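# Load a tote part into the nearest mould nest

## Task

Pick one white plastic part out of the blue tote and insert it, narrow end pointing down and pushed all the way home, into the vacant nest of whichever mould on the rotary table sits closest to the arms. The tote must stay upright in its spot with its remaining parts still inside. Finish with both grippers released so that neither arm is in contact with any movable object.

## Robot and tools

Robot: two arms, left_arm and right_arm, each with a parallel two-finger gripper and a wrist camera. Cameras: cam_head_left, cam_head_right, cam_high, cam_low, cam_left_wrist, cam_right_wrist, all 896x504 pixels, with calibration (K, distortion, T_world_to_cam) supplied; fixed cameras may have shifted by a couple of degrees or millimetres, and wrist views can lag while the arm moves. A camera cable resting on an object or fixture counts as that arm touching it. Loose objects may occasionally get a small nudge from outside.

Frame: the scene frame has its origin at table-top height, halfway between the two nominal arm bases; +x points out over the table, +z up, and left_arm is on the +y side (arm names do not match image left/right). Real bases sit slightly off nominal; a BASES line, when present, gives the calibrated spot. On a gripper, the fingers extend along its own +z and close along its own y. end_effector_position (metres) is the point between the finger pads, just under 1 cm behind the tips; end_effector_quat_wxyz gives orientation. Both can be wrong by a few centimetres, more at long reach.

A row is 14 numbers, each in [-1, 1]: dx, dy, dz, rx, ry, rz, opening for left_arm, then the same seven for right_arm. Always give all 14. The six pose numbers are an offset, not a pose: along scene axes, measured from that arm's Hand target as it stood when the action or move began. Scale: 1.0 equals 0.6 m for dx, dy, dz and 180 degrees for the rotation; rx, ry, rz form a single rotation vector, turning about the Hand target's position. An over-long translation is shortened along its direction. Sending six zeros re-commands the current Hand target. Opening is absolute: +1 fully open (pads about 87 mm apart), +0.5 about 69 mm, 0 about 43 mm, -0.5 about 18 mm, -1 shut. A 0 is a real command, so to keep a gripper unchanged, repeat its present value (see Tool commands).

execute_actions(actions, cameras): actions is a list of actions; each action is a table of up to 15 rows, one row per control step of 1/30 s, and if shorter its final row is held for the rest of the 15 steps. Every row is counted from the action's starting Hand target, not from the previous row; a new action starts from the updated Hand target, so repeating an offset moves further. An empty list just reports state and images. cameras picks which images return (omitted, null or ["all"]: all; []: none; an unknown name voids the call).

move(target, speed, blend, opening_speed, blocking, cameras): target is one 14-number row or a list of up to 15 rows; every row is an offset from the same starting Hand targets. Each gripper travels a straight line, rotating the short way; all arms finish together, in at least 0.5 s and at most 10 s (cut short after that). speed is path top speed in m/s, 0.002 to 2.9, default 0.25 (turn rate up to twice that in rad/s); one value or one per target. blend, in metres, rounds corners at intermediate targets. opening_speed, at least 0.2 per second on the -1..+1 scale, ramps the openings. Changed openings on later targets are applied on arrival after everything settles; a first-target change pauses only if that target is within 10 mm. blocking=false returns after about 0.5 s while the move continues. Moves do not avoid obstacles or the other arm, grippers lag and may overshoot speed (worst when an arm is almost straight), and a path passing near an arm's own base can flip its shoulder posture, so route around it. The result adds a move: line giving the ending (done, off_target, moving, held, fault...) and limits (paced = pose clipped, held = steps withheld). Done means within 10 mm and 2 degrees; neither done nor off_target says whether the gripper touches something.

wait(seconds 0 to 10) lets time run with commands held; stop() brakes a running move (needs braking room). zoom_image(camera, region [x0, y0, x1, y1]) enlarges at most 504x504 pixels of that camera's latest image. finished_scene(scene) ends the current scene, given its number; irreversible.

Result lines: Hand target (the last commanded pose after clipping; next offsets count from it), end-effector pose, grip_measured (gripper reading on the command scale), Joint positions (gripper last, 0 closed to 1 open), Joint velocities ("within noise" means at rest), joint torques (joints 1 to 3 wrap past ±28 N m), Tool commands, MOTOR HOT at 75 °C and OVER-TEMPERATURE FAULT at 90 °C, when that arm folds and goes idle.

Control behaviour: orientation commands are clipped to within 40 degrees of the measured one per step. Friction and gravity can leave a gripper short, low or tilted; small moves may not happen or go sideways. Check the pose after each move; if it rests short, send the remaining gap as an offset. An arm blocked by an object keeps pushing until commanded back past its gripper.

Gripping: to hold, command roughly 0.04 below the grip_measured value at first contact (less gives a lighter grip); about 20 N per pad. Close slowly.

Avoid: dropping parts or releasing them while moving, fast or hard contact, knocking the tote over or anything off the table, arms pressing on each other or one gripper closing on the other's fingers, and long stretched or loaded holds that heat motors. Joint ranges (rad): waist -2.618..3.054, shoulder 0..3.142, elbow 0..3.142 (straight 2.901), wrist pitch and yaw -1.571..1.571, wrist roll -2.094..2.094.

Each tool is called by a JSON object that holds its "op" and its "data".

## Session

{"op": "execute_actions", "data": {"actions": []}}

{"op": "zoom_image", "data": {"camera": "cam_high", "region": [370, 180, 530, 320]}}

Scene clock: 0.00 s.
left_arm: end_effector_position=(+0.3120, +0.2415, +0.2616) grip_measured=+1.000 end_effector_quat_wxyz=(+0.542, +0.103, +0.831, +0.070) | right_arm: end_effector_position=(+0.2310, -0.4574, +0.1255) grip_measured=+0.985 end_effector_quat_wxyz=(+0.450, +0.120, +0.878, -0.108)
Joint positions: left_arm=[-0.537 0.881 0.854 -0.45 -0.503 0.007 1] | right_arm=[-0.232 0.823 0.419 -0.208 0.095 -0.034 0.993]
Joint velocities: within noise
Joint torques (N m): no reading
Motor temperatures (°C): left_arm=[29 30 34 28 27 29 28] | right_arm=[30 34 32 28 27 28 31]
Heat: left arm: 34 °C; right arm: 34 °C.
Hand target: left_arm +0.3125, +0.2412, +0.2659; +0.547, +0.101, +0.829, +0.068 | right_arm +0.2344, -0.4583, +0.1320; +0.458, +0.120, +0.874, -0.109
Tool commands: left_gripper/opening=+1.0 right_gripper/opening=+1.0
camera_calibration:
cam_left_wrist: T_world_to_cam=[[-0.0995639, -0.970617, -0.219066, 0.319436], [-0.954538, 0.155336, -0.254417, 0.348628], [0.28097, 0.183776, -0.941957, 0.249229], [0, 0, 0, 1]] pos_world=[0.294557, 0.210093, 0.393437]
cam_right_wrist: T_world_to_cam=[[-0.31501, -0.944202, 0.0961823, -0.375248], [-0.946053, 0.304287, -0.111325, 0.397031], [0.0758463, -0.126062, -0.989119, 0.190546], [0, 0, 0, 1]] pos_world=[0.242954, -0.451101, 0.268765]

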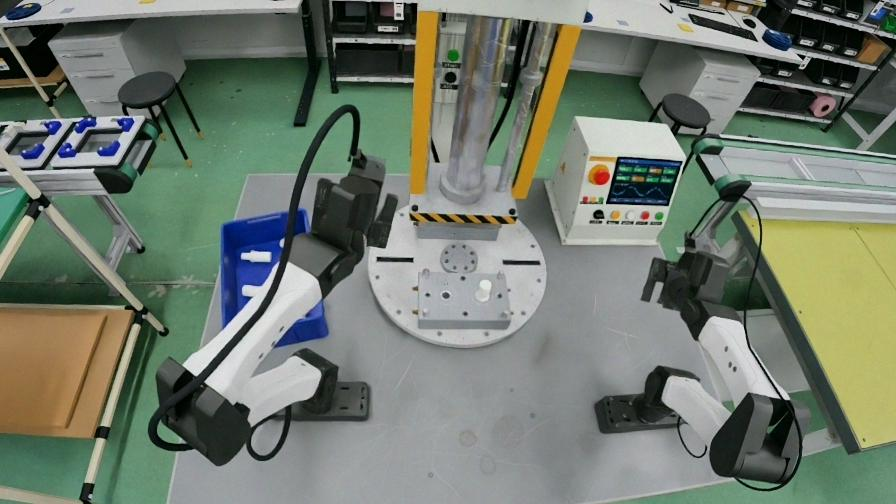

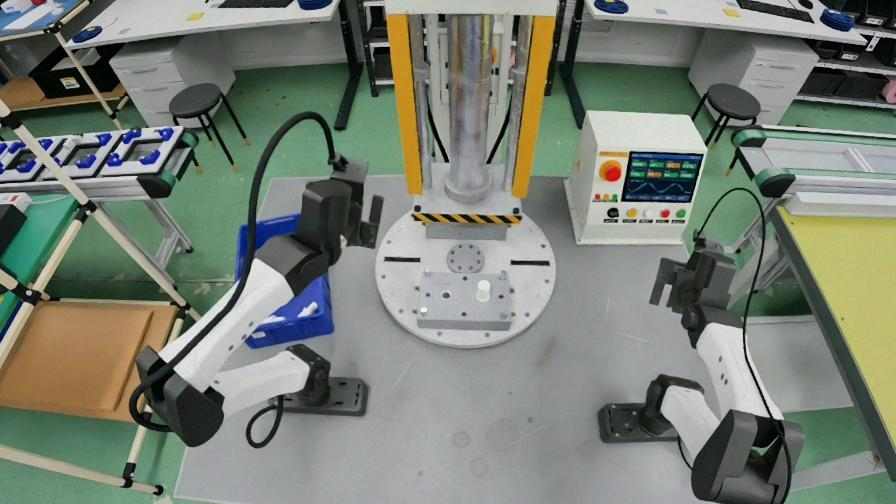

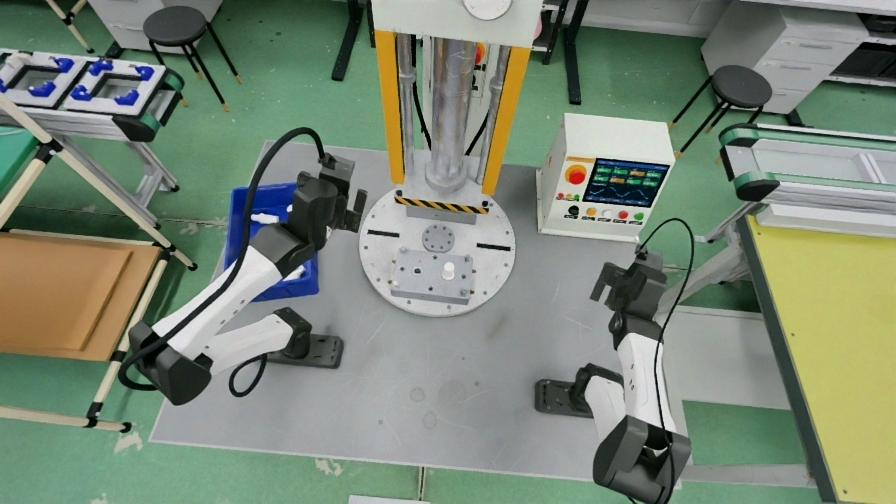

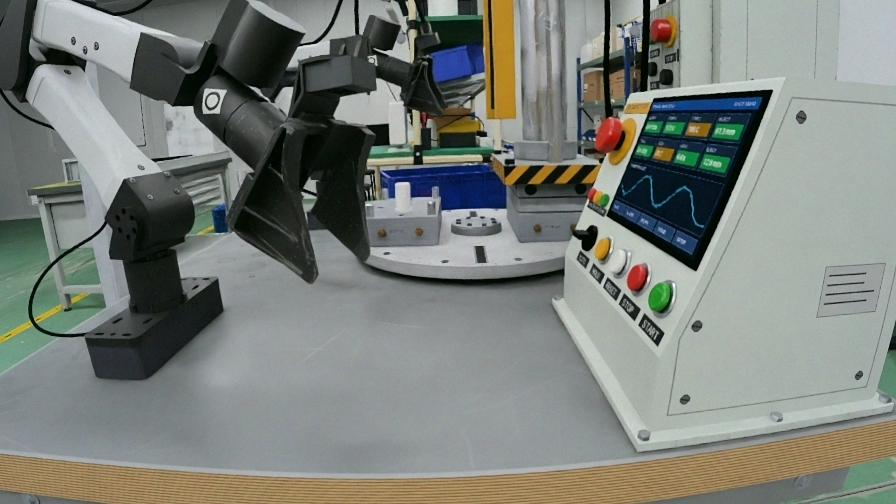

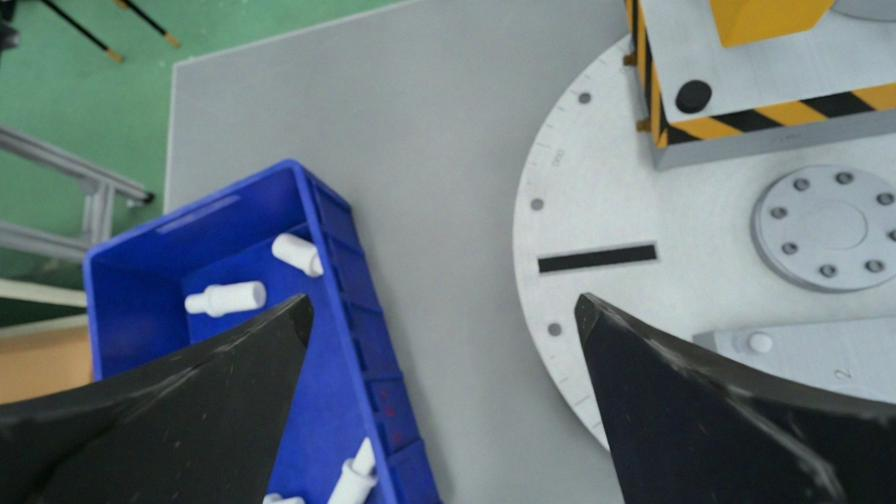

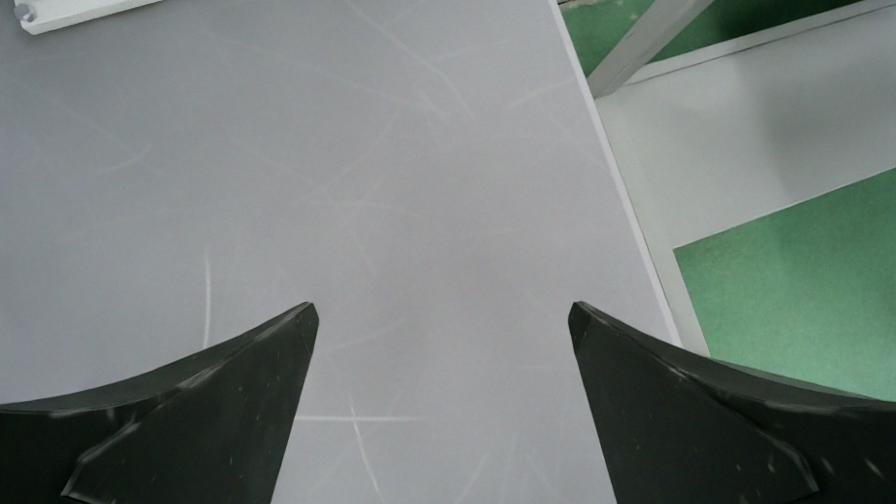

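Scaled by 3.150 from the camera's 896x504 image, which has a finer 1280x720 frame.

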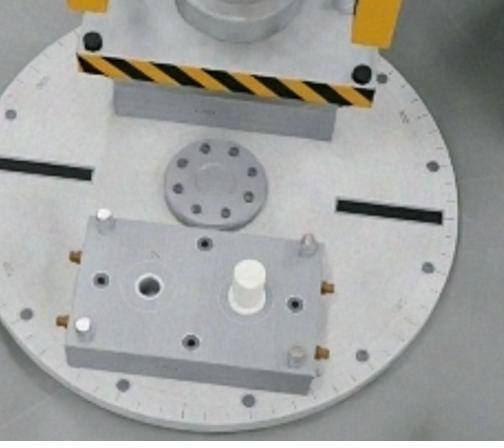

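{"op": "move", "data": {"target": [[0,0,0.12,0,0,0,1,0,0,0,0,0,0,1],[-0.05,0.285,0.12,-0.104,0.054,0.069,1,0,0,0,0,0,0,1]], "blend": 0.03, "speed": 0.4, "cameras": ["cam_head_right","cam_left_wrist"]}}

{"op": "zoom_image", "data": {"camera": "cam_left_wrist", "region": [200, 80, 560, 440]}}

Scene clock: 14.13 s.
left_arm: end_effector_position=(+0.2819, +0.4117, +0.3314) grip_measured=+1.000 end_effector_quat_wxyz=(+0.469, -0.079, +0.879, -0.017) | right_arm: end_effector_position=(+0.2310, -0.4574, +0.1255) grip_measured=+0.985 end_effector_quat_wxyz=(+0.450, +0.120, +0.878, -0.108)
Joint positions: left_arm=[0.633 1.058 1.378 -0.994 0.462 0.216 1] | right_arm=[-0.232 0.823 0.419 -0.208 0.095 -0.034 0.993]
Joint velocities: within noise
Joint torques (N m): left_arm=[1.39 -1.2 10.03 1.53 0.4 0.11] | right_arm=[-0.29 -1.21 8.17 2.14 0.09 0]
Motor temperatures (°C): left_arm=[29 30 38 30 27 29 28] | right_arm=[30 34 35 32 27 28 31]
Heat: left arm: 38 °C; right arm: 35 °C.
Hand target: left_arm +0.2824, +0.4123, +0.3379; +0.473, -0.074, +0.878, -0.018 | right_arm +0.2344, -0.4583, +0.1320; +0.458, +0.120, +0.874, -0.109
Off the commanded pose: left_arm 0.007 m, 1 deg | right_arm 0.007 m, 1 deg.
move: done
camera_calibration:
cam_left_wrist: T_world_to_cam=[[0.120145, -0.986143, 0.1144, 0.330866], [-0.987039, -0.131006, -0.092685, 0.384655], [0.106388, -0.101782, -0.989102, 0.474522], [0, 0, 0, 1]] pos_world=[0.289434, 0.424971, 0.467151]
Images, in order (width x height): cam_head_right 896x504, cam_left_wrist 896x504.

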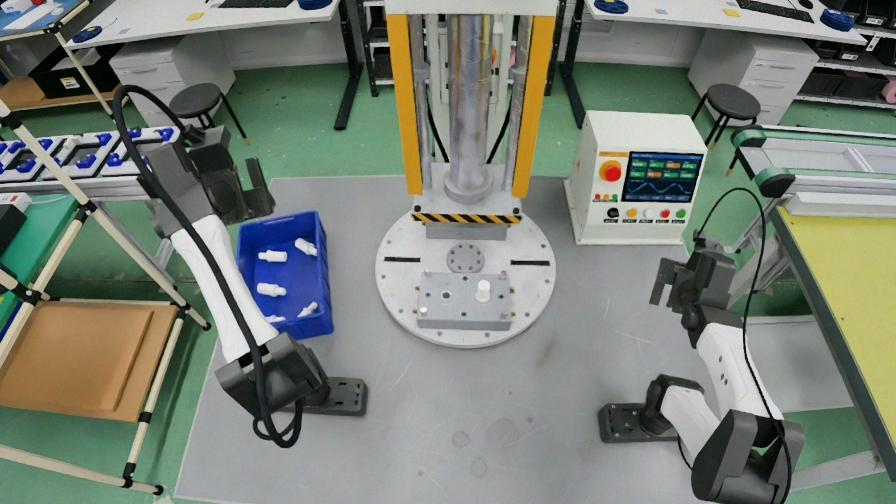

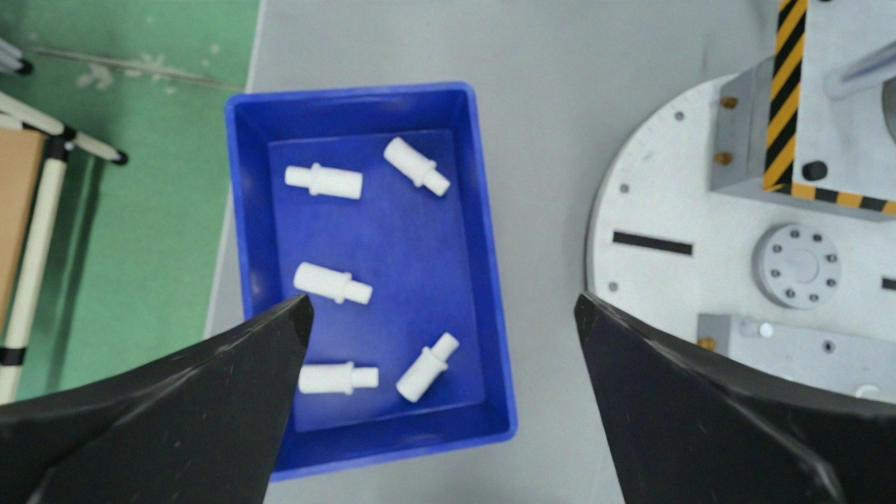

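Scaled by 1.400 from the camera's 896x504 image, which has a finer 1280x720 frame.

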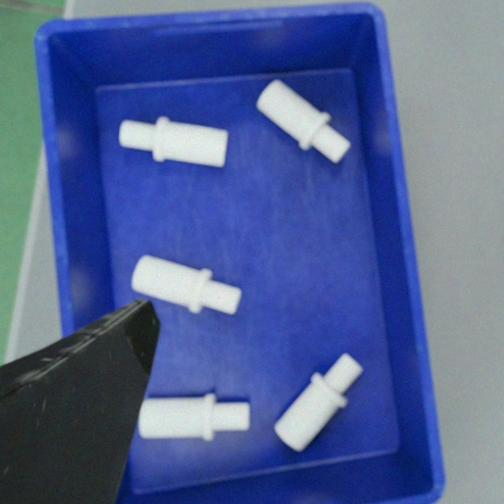

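{"op": "move", "data": {"target": [-0.1285,-0.0315,-0.2967,0.012,0.314,-0.049,0.1,0,0,0,0,0,0,1], "speed": 0.35, "cameras": ["cam_high","cam_left_wrist"]}}

Scene clock: 186.40 s.
left_arm: end_effector_position=(+0.2088, +0.3939, +0.1624) grip_measured=+0.100 end_effector_quat_wxyz=(+0.013, +0.001, +1.000, -0.002) | right_arm: end_effector_position=(+0.2310, -0.4574, +0.1255) grip_measured=+0.985 end_effector_quat_wxyz=(+0.450, +0.120, +0.878, -0.108)
Joint positions: left_arm=[0.357 1.412 1.196 -1.332 0.013 0.346 0.55] | right_arm=[-0.232 0.823 0.419 -0.208 0.095 -0.034 0.993]
Joint velocities: within noise
Joint torques (N m): left_arm=[0.16 -3.84 6.64 0.3 0.01 -0.07] | right_arm=[-0.44 -1.21 8.21 2.13 0.12 0.04]
Motor temperatures (°C): left_arm=[29 30 44 35 27 29 28] | right_arm=[29 34 45 39 27 28 31]
Heat: left arm: 44 °C; right arm: 45 °C.
Hand target: left_arm +0.2054, +0.3933, +0.1599; +0.001, +0.000, +1.000, +0.000 | right_arm +0.2344, -0.4583, +0.1320; +0.458, +0.120, +0.874, -0.109
Off the commanded pose: left_arm 0.004 m, 1 deg | right_arm 0.007 m, 1 deg.
move: done
camera_calibration:
cam_left_wrist: T_world_to_cam=[[0.0050972, -0.99991, 0.0124035, 0.38743], [-0.656605, 0.00600854, 0.75421, 0.03398], [-0.754217, -0.0119886, -0.656516, 0.40369], [0, 0, 0, 1]] pos_world=[0.324806, 0.392031, 0.234595]
Images, in order (width x height): cam_high 896x504, cam_left_wrist 896x504.

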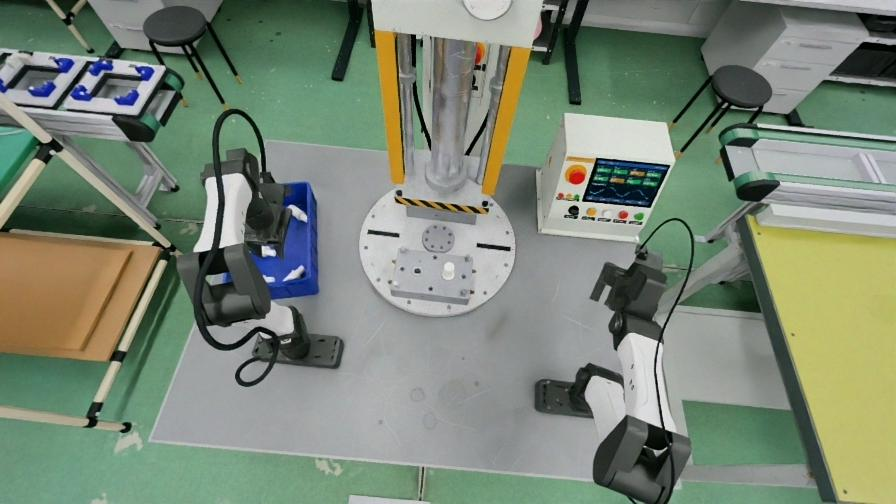

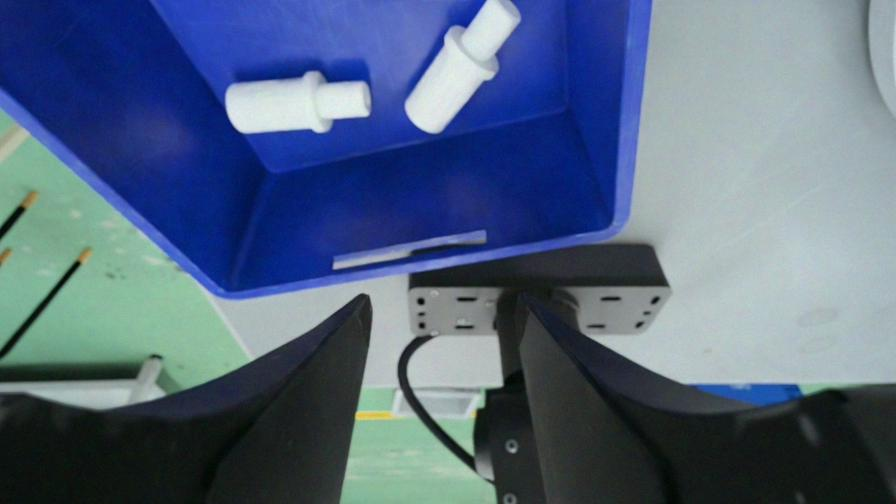

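{"op": "move", "data": {"target": [[-0.002,-0.005,-0.17,0,0,0,0.1,0,0,0,0,0,0,1],[-0.002,-0.005,-0.224,0,0,0,0.1,0,0,0,0,0,0,1]], "speed": [0.15,0.08], "cameras": ["cam_high","cam_left_wrist"]}}

Scene clock: 203.50 s.
left_arm: end_effector_position=(+0.2043, +0.3904, +0.0301) grip_measured=+0.100 end_effector_quat_wxyz=(+0.004, -0.001, +1.000, -0.004) | right_arm: end_effector_position=(+0.2310, -0.4574, +0.1255) grip_measured=+0.985 end_effector_quat_wxyz=(+0.450, +0.120, +0.878, -0.108)
Joint positions: left_arm=[0.348 1.545 0.763 -0.784 0.01 0.334 0.55] | right_arm=[-0.232 0.823 0.419 -0.208 0.095 -0.034 0.993]
Joint velocities: within noise
Joint torques (N m): left_arm=[0.05 -3.75 5.57 0.5 0.03 -0.04] | right_arm=[-0.35 -1.25 8.09 2.11 0.08 0.03]
Motor temperatures (°C): left_arm=[29 31 44 33 27 29 28] | right_arm=[29 34 46 40 27 28 31]
Heat: left arm: 44 °C; right arm: 46 °C.
Hand target: left_arm +0.2041, +0.3903, +0.0255; +0.000, +0.000, +1.000, +0.000 | right_arm +0.2344, -0.4583, +0.1320; +0.458, +0.120, +0.874, -0.109
Off the commanded pose: left_arm 0.005 m, 1 deg | right_arm 0.007 m, 1 deg.
move: done
camera_calibration:
cam_left_wrist: T_world_to_cam=[[0.00804254, -0.999846, 0.0156053, 0.384897], [-0.642921, 0.00678248, 0.765902, 0.127362], [-0.76589, -0.0161928, -0.642768, 0.316934], [0, 0, 0, 1]] pos_world=[0.321525, 0.389106, 0.100161]
Images, in order (width x height): cam_high 896x504, cam_left_wrist 896x504.

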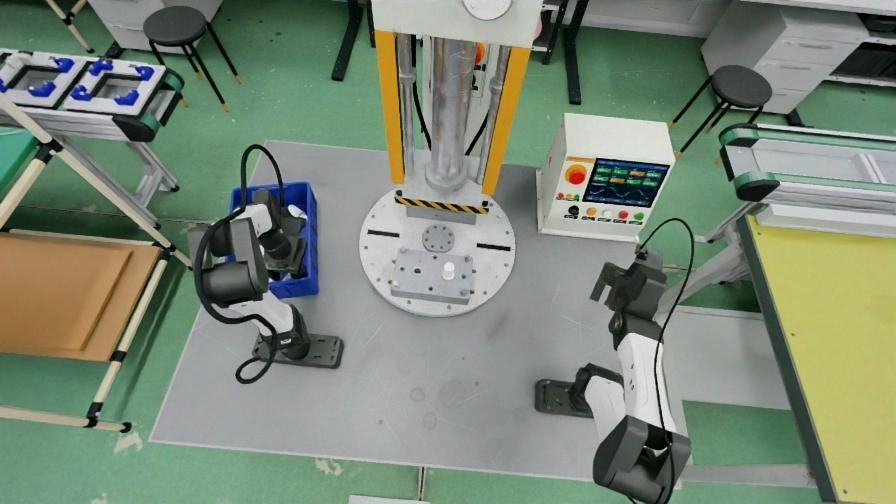

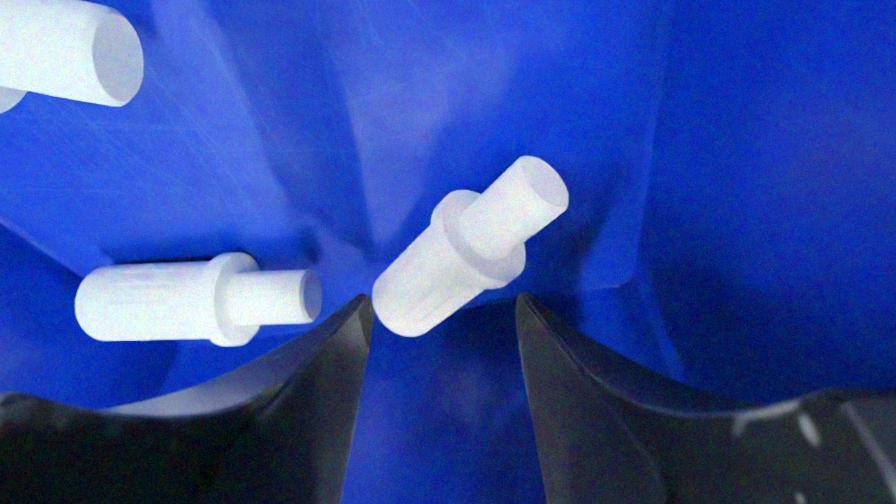

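{"op": "move", "data": {"target": [0.011,0.006,-0.002,0,0,0,0.1,0,0,0,0,0,0,1], "speed": 0.08, "cameras": ["cam_left_wrist"]}}

{"op": "move", "data": {"target": [0,0,0,0,0,0,-0.6,0,0,0,0,0,0,1], "opening_speed": 0.3, "cameras": ["cam_left_wrist"]}}

Scene clock: 210.53 s.
left_arm: end_effector_position=(+0.2021, +0.3896, +0.0248) grip_measured=+0.100 end_effector_quat_wxyz=(-0.008, -0.001, +1.000, -0.008) | right_arm: end_effector_position=(+0.2310, -0.4574, +0.1255) grip_measured=+0.985 end_effector_quat_wxyz=(+0.450, +0.120, +0.878, -0.108)
Joint positions: left_arm=[0.348 1.576 0.763 -0.779 0.01 0.334 0.55] | right_arm=[-0.232 0.823 0.419 -0.208 0.095 -0.034 0.993]
Joint velocities: within noise
Joint torques (N m): left_arm=[0.49 -3.88 7.88 0.48 0.04 0] | right_arm=[-0.36 -1.2 8.03 2.13 0.11 0.03]
Motor temperatures (°C): left_arm=[29 31 44 33 27 29 28] | right_arm=[29 34 46 40 27 28 31]
Heat: left arm: 44 °C; right arm: 46 °C.
Hand target: left_arm +0.2108, +0.3939, +0.0243; +0.001, +0.000, +1.000, +0.000 | right_arm +0.2344, -0.4583, +0.1320; +0.458, +0.120, +0.874, -0.109
Off the commanded pose: left_arm 0.010 m, 1 deg | right_arm 0.007 m, 1 deg.
move: done
camera_calibration:
cam_left_wrist: T_world_to_cam=[[0.00857772, -0.999685, 0.0235791, 0.383922], [-0.624861, 0.0130507, 0.780627, 0.123659], [-0.780689, -0.0214297, -0.624553, 0.316443], [0, 0, 0, 1]] pos_world=[0.32102, 0.388969, 0.0920511]
Images, in order (width x height): cam_left_wrist 896x504.

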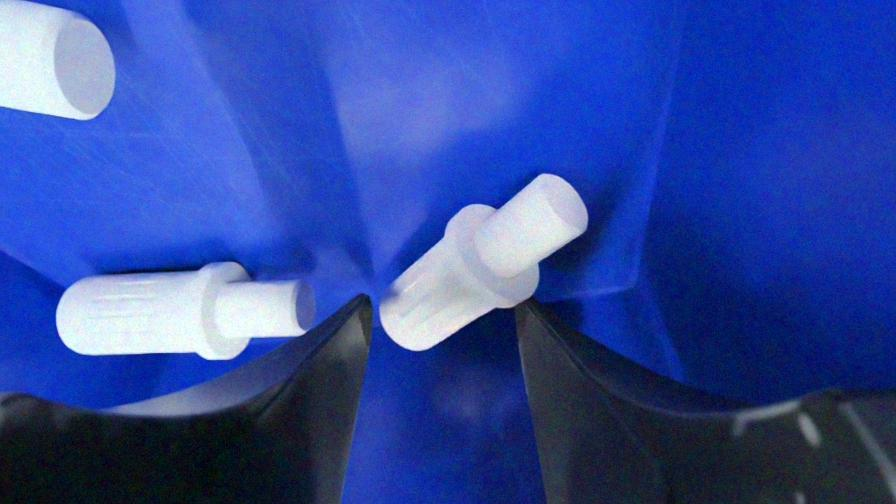

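Scene clock: 213.07 s.
left_arm: end_effector_position=(+0.2021, +0.3896, +0.0248) grip_measured=-0.319 end_effector_quat_wxyz=(-0.008, -0.001, +1.000, -0.008) | right_arm: end_effector_position=(+0.2310, -0.4574, +0.1255) grip_measured=+0.985 end_effector_quat_wxyz=(+0.450, +0.120, +0.878, -0.108)
Joint positions: left_arm=[0.348 1.576 0.763 -0.779 0.01 0.334 0.34] | right_arm=[-0.232 0.823 0.419 -0.208 0.095 -0.034 0.993]
Joint velocities: within noise
Joint torques (N m): left_arm=[0.49 -3.89 7.88 0.48 0.03 0.02] | right_arm=[-0.38 -1.31 8.13 2.13 0.1 0.01]
Motor temperatures (°C): left_arm=[29 31 44 32 27 29 28] | right_arm=[29 34 46 40 27 28 31]
Heat: left arm: 44 °C; right arm: 46 °C.
Hand target: left_arm +0.2108, +0.3939, +0.0243; +0.001, +0.000, +1.000, +0.000 | right_arm +0.2344, -0.4583, +0.1320; +0.458, +0.120, +0.874, -0.109
Off the commanded pose: left_arm 0.010 m, 1 deg | right_arm 0.007 m, 1 deg.
move: done
camera_calibration:
cam_left_wrist: T_world_to_cam=[[0.00857772, -0.999685, 0.0235791, 0.383922], [-0.624861, 0.0130507, 0.780627, 0.123659], [-0.780689, -0.0214297, -0.624553, 0.316443], [0, 0, 0, 1]] pos_world=[0.32102, 0.388969, 0.0920511]
Images, in order (width x height): cam_left_wrist 896x504.

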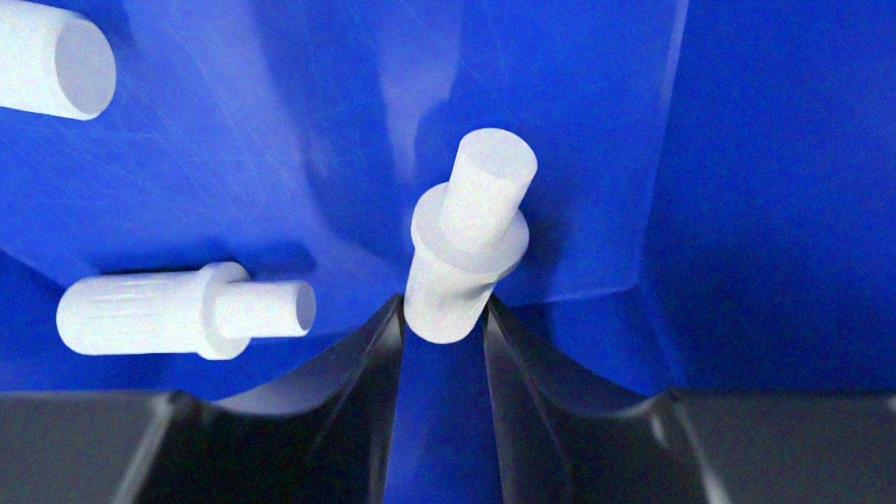

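{"op": "move", "data": {"target": [[-0.005,-0.003,0.25,0,0,0,-0.6,0,0,0,0,0,0,1],[0.065,-0.4065,0.251,0,0,-0.444,-0.6,0,0,0,0,0,0,1],[-0.218,-0.59,0.251,0,0,-0.894,-0.6,0,0,0,0,0,0,1]], "speed": [0.12,0.35,0.35], "blend": [0.01,0.05,0]}}

Scene clock: 234.73 s.
left_arm: end_effector_position=(+0.0798, +0.0452, +0.1690) grip_measured=-0.335 end_effector_quat_wxyz=(-0.009, +0.985, +0.174, -0.002) | right_arm: end_effector_position=(+0.2310, -0.4574, +0.1255) grip_measured=+0.985 end_effector_quat_wxyz=(+0.450, +0.120, +0.878, -0.108)
Joint positions: left_arm=[-1.509 1.638 1.433 -1.383 0.006 1.271 0.332] | right_arm=[-0.232 0.823 0.419 -0.208 0.095 -0.034 0.993]
Joint velocities: within noise
Joint torques (N m): left_arm=[0.38 -6 9.59 0.18 0.12 0.11] | right_arm=[-0.38 -1.26 8.12 2.17 0.08 0.03]
Motor temperatures (°C): left_arm=[29 31 44 32 27 29 29] | right_arm=[29 34 46 40 27 28 31]
Heat: left arm: 44 °C; right arm: 46 °C.
Hand target: left_arm +0.0800, +0.0399, +0.1748; +0.000, +0.986, +0.166, +0.000 | right_arm +0.2344, -0.4583, +0.1320; +0.458, +0.120, +0.874, -0.109
Off the commanded pose: left_arm 0.008 m, 1 deg | right_arm 0.007 m, 1 deg.
move: done
camera_calibration:
cam_left_wrist: T_world_to_cam=[[-0.348693, 0.936888, 0.0255864, -0.0221837], [0.604321, 0.203883, 0.770213, -0.165859], [0.716387, 0.28403, -0.637273, 0.172572], [0, 0, 0, 1]] pos_world=[-0.0311317, 0.00558373, 0.23829]
cam_right_wrist: T_world_to_cam=[[-0.31501, -0.944202, 0.0961823, -0.375248], [-0.946053, 0.304287, -0.111325, 0.397031], [0.0758463, -0.126062, -0.989119, 0.190546], [0, 0, 0, 1]] pos_world=[0.242954, -0.451101, 0.268765]

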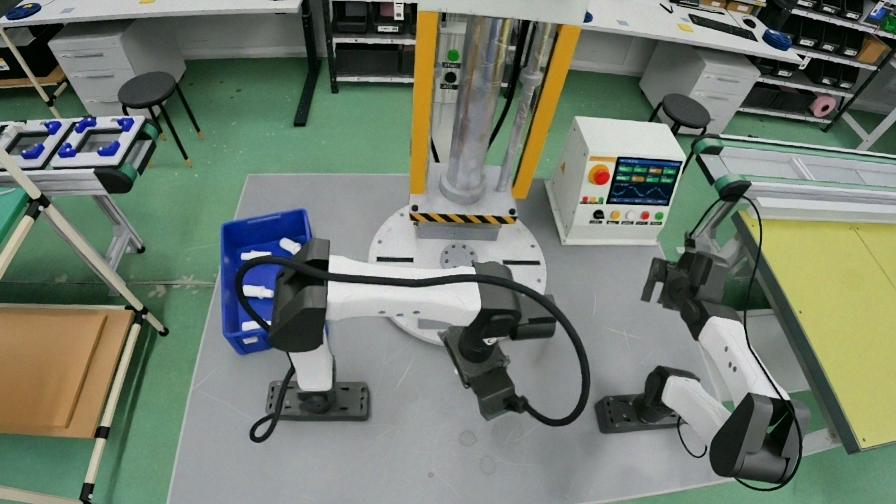

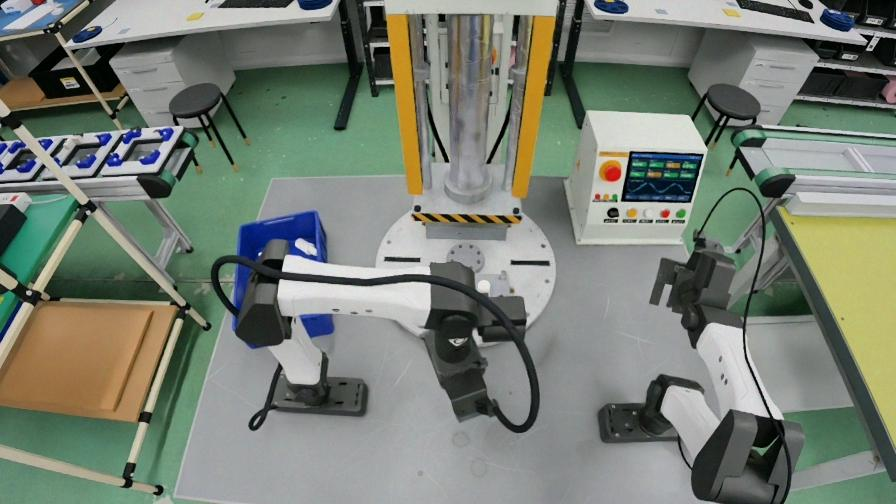

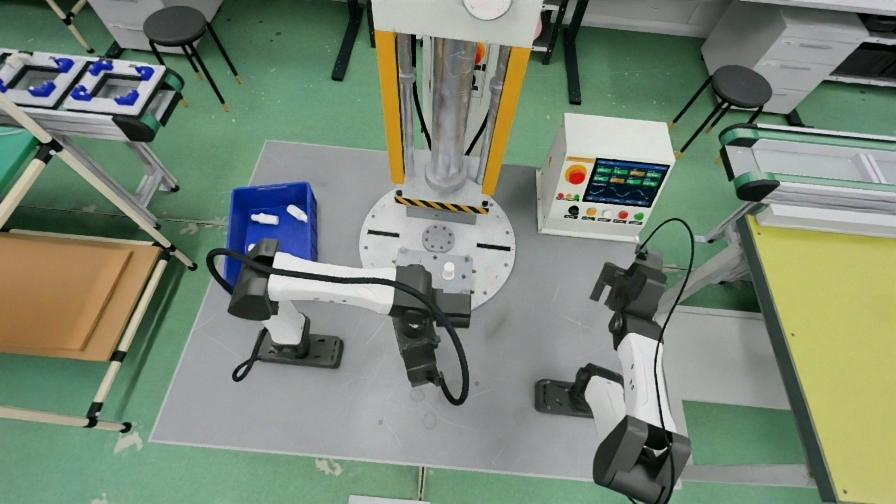

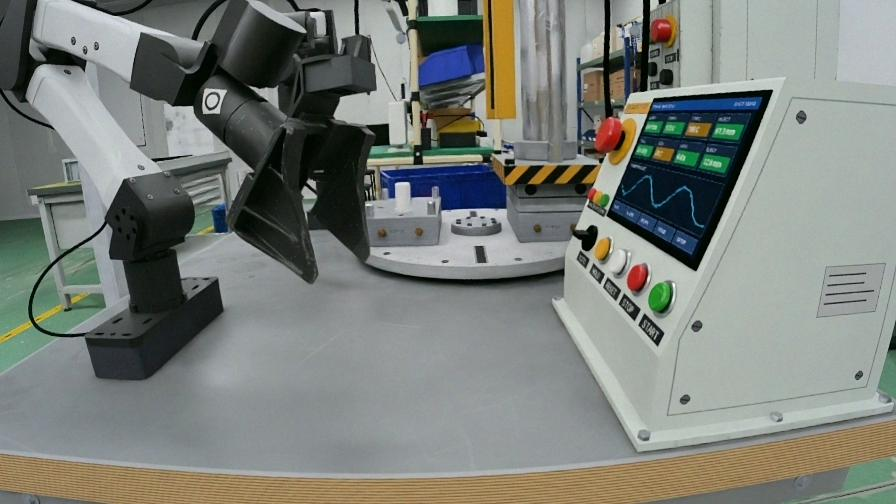

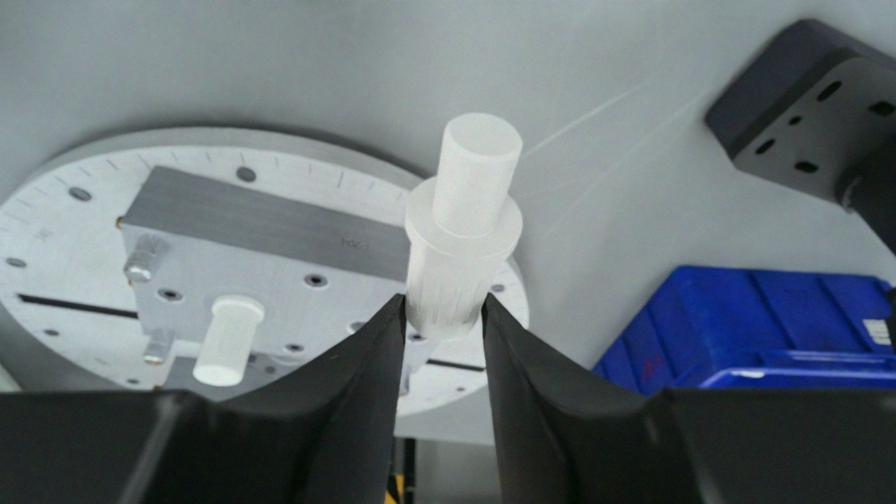

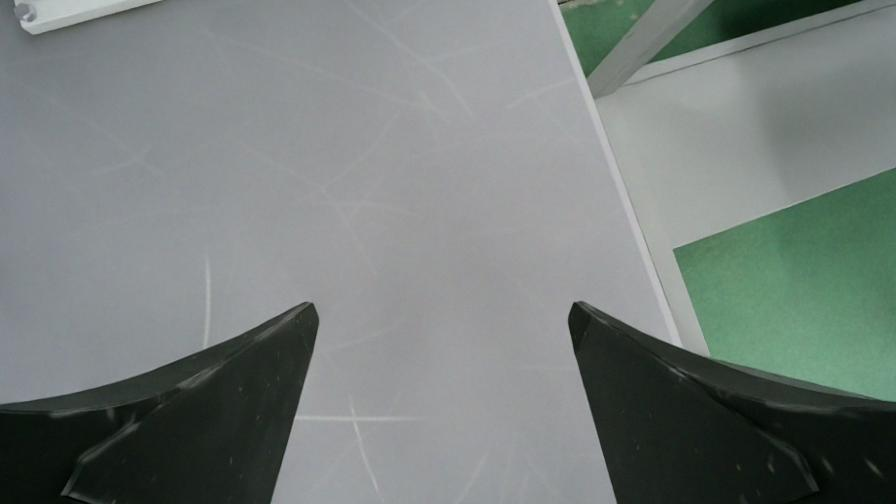

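{"op": "move", "data": {"target": [[0,0,-0.2,0,0,0,-0.6,0,0,0,0,0,0,1],[0,0,-0.255,0,0,0,-0.6,0,0,0,0,0,0,1]], "speed": [0.2,0.06], "cameras": ["cam_high","cam_left_wrist"]}}

Scene clock: 244.33 s.
left_arm: end_effector_position=(+0.0801, +0.0395, +0.0276) grip_measured=-0.335 end_effector_quat_wxyz=(+0.004, +0.985, +0.174, -0.004) | right_arm: end_effector_position=(+0.2310, -0.4574, +0.1255) grip_measured=+0.985 end_effector_quat_wxyz=(+0.450, +0.120, +0.878, -0.108)
Joint positions: left_arm=[-1.509 1.767 0.997 -0.791 0.006 1.272 0.332] | right_arm=[-0.232 0.823 0.419 -0.208 0.095 -0.034 0.993]
Joint velocities: within noise
Joint torques (N m): left_arm=[0.39 -5.44 5.61 0.43 0.13 0.13] | right_arm=[-0.34 -1.21 8.03 2.14 0.08 0.01]
Motor temperatures (°C): left_arm=[29 32 44 31 27 29 29] | right_arm=[29 34 46 41 27 28 31]
Heat: left arm: 44 °C; right arm: 46 °C.
Hand target: left_arm +0.0800, +0.0399, +0.0219; +0.000, +0.986, +0.166, +0.000 | right_arm +0.2344, -0.4583, +0.1320; +0.458, +0.120, +0.874, -0.109
Off the commanded pose: left_arm 0.006 m, 1 deg | right_arm 0.007 m, 1 deg.
move: done
camera_calibration:
cam_left_wrist: T_world_to_cam=[[-0.347956, 0.93751, 0.00124781, -0.0125377], [0.603504, 0.222971, 0.76555, -0.0565673], [0.717432, 0.26713, -0.643376, 0.0846083], [0, 0, 0, 1]] pos_world=[-0.0309247, 0.00176561, 0.0977556]
Images, in order (width x height): cam_high 896x504, cam_left_wrist 896x504.

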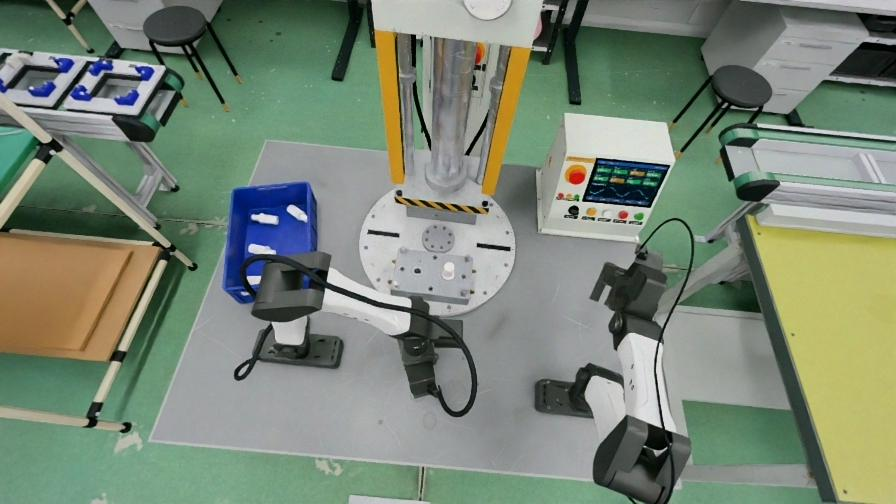

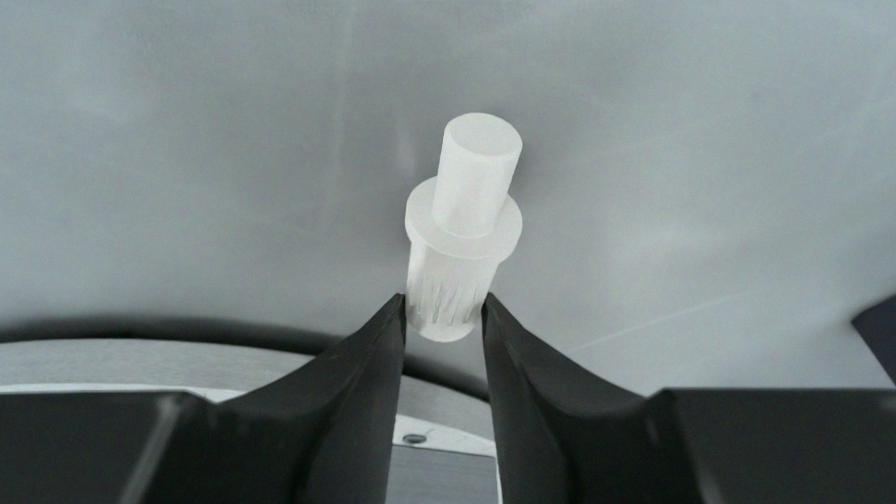

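{"op": "move", "data": {"target": [-0.008,-0.008,-0.022,0,0,0,-0.6,0,0,0,0,0,0,1], "speed": 0.04, "cameras": ["cam_low","cam_left_wrist"]}}

{"op": "zoom_image", "data": {"camera": "cam_low", "region": [250, 150, 420, 290]}}

Scene clock: 250.57 s.
left_arm: end_effector_position=(+0.0791, +0.0370, +0.0216) grip_measured=-0.335 end_effector_quat_wxyz=(+0.003, +0.986, +0.169, +0.004) | right_arm: end_effector_position=(+0.2310, -0.4574, +0.1255) grip_measured=+0.985 end_effector_quat_wxyz=(+0.450, +0.120, +0.878, -0.108)
Joint positions: left_arm=[-1.522 1.792 0.997 -0.771 -0.009 1.267 0.332] | right_arm=[-0.232 0.823 0.419 -0.208 0.095 -0.034 0.993]
Joint velocities: within noise
Joint torques (N m): left_arm=[0.02 -4.21 4.93 0.72 0.27 0.02] | right_arm=[-0.34 -1.24 8.21 2.14 0.11 0.02]
Motor temperatures (°C): left_arm=[29 32 43 31 27 29 29] | right_arm=[29 34 46 41 27 28 31]
Heat: left arm: 43 °C; right arm: 46 °C.
Hand target: left_arm +0.0752, +0.0351, +0.0087; +0.000, +0.986, +0.166, -0.001 | right_arm +0.2344, -0.4583, +0.1320; +0.458, +0.120, +0.874, -0.109
Off the commanded pose: left_arm 0.014 m, 1 deg | right_arm 0.007 m, 1 deg.
move: off_target (left_arm)
camera_calibration:
cam_left_wrist: T_world_to_cam=[[-0.340207, 0.94035, 0.000415121, -0.0112141], [0.594046, 0.214576, 0.775285, -0.0499269], [0.72895, 0.264004, -0.631612, 0.0810622], [0, 0, 0, 1]] pos_world=[-0.0332466, -0.000142414, 0.0899121]
Images, in order (width x height): cam_low 896x504, cam_left_wrist 896x504.

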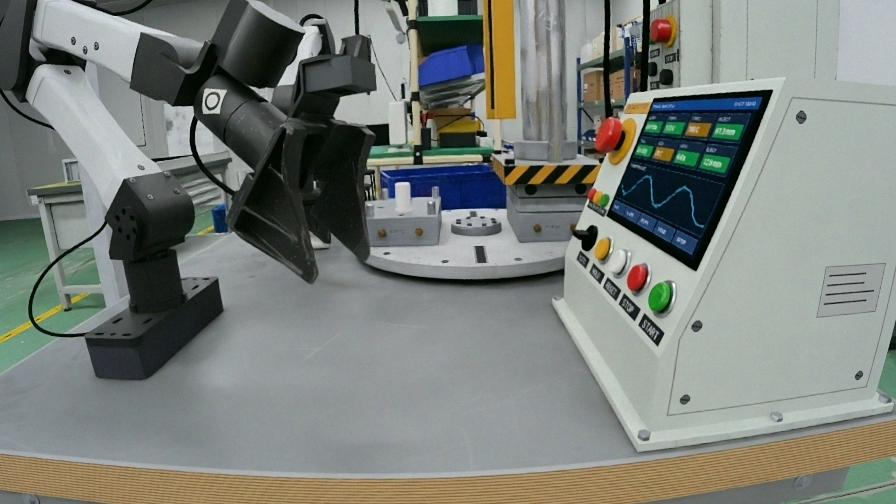

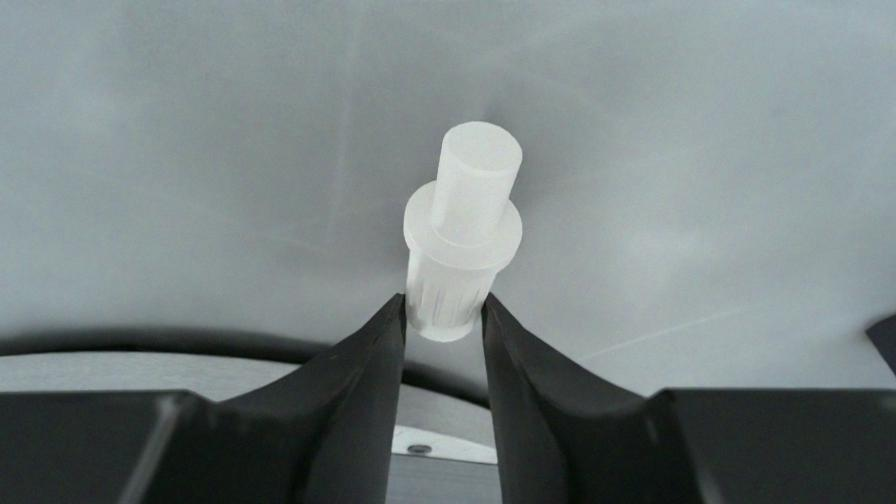

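Scaled by 2.965 from the camera's 896x504 image, which has a finer 1280x720 frame.

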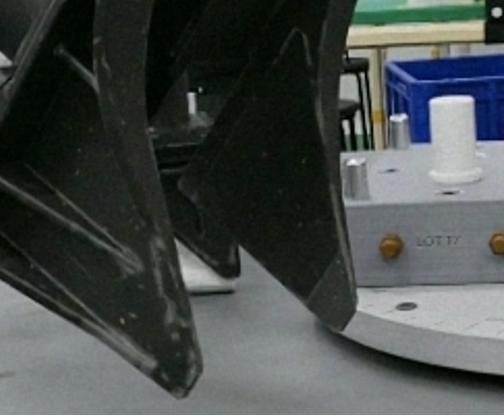

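{"op": "move", "data": {"target": [0.006,0.003,0.012,0,0,0,-0.6,0,0,0,0,0,0,1], "speed": 0.04, "cameras": []}}

{"op": "move", "data": {"target": [0,0,0,0,0,0,0.1,0,0,0,0,0,0,1], "opening_speed": 0.3, "cameras": ["cam_left_wrist"]}}

Scene clock: 259.23 s.
left_arm: end_effector_position=(+0.0792, +0.0370, +0.0216) grip_measured=-0.335 end_effector_quat_wxyz=(+0.003, +0.985, +0.170, +0.004) | right_arm: end_effector_position=(+0.2310, -0.4574, +0.1255) grip_measured=+0.985 end_effector_quat_wxyz=(+0.450, +0.120, +0.878, -0.108)
Joint positions: left_arm=[-1.522 1.792 0.997 -0.771 -0.009 1.267 0.332] | right_arm=[-0.232 0.823 0.419 -0.208 0.095 -0.034 0.993]
Joint velocities: within noise
Joint torques (N m): left_arm=[1.03 -5.64 5.59 0.45 0.28 0.13] | right_arm=[-0.39 -1.26 8.16 2.1 0.09 0.02]
Motor temperatures (°C): left_arm=[29 32 42 31 27 29 29] | right_arm=[29 34 46 41 27 28 31]
Heat: left arm: 42 °C; right arm: 46 °C.
Hand target: left_arm +0.0788, +0.0368, +0.0159; +0.000, +0.986, +0.166, -0.001 | right_arm +0.2344, -0.4583, +0.1320; +0.458, +0.120, +0.874, -0.109
Off the commanded pose: left_arm 0.006 m, 1 deg | right_arm 0.007 m, 1 deg.
move: done
No camera images: "cameras" was empty.

Scene clock: 261.77 s.
left_arm: end_effector_position=(+0.0792, +0.0365, +0.0216) grip_measured=+0.100 end_effector_quat_wxyz=(+0.004, +0.986, +0.169, +0.004) | right_arm: end_effector_position=(+0.2310, -0.4574, +0.1255) grip_measured=+0.985 end_effector_quat_wxyz=(+0.450, +0.120, +0.878, -0.108)
Joint positions: left_arm=[-1.522 1.792 0.997 -0.769 -0.009 1.267 0.55] | right_arm=[-0.232 0.823 0.419 -0.208 0.095 -0.034 0.993]
Joint velocities: within noise
Joint torques (N m): left_arm=[1.05 -5.7 5.59 0.43 0.27 0.12] | right_arm=[-0.34 -1.33 8.23 2.14 0.08 0.03]
Motor temperatures (°C): left_arm=[29 32 42 31 27 29 29] | right_arm=[29 34 46 41 27 28 31]
Heat: left arm: 42 °C; right arm: 46 °C.
Hand target: left_arm +0.0788, +0.0369, +0.0159; +0.000, +0.986, +0.165, -0.001 | right_arm +0.2344, -0.4583, +0.1320; +0.458, +0.120, +0.874, -0.109
Off the commanded pose: left_arm 0.006 m, 1 deg | right_arm 0.007 m, 1 deg.
move: done
camera_calibration:
cam_left_wrist: T_world_to_cam=[[-0.340197, 0.940353, -0.00153568, -0.0106194], [0.593662, 0.216039, 0.775172, -0.049901], [0.729267, 0.2628, -0.631748, 0.081117], [0, 0, 0, 1]] pos_world=[-0.0331443, -0.000550952, 0.0899111]
Images, in order (width x height): cam_left_wrist 896x504.

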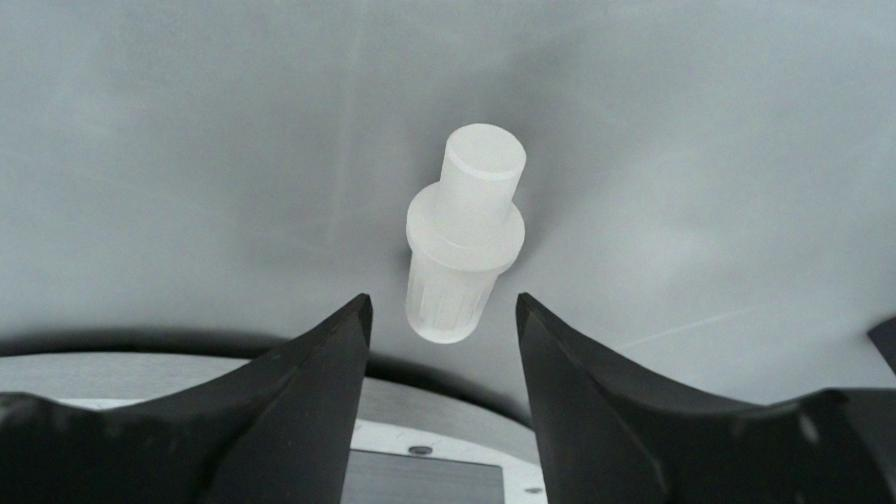

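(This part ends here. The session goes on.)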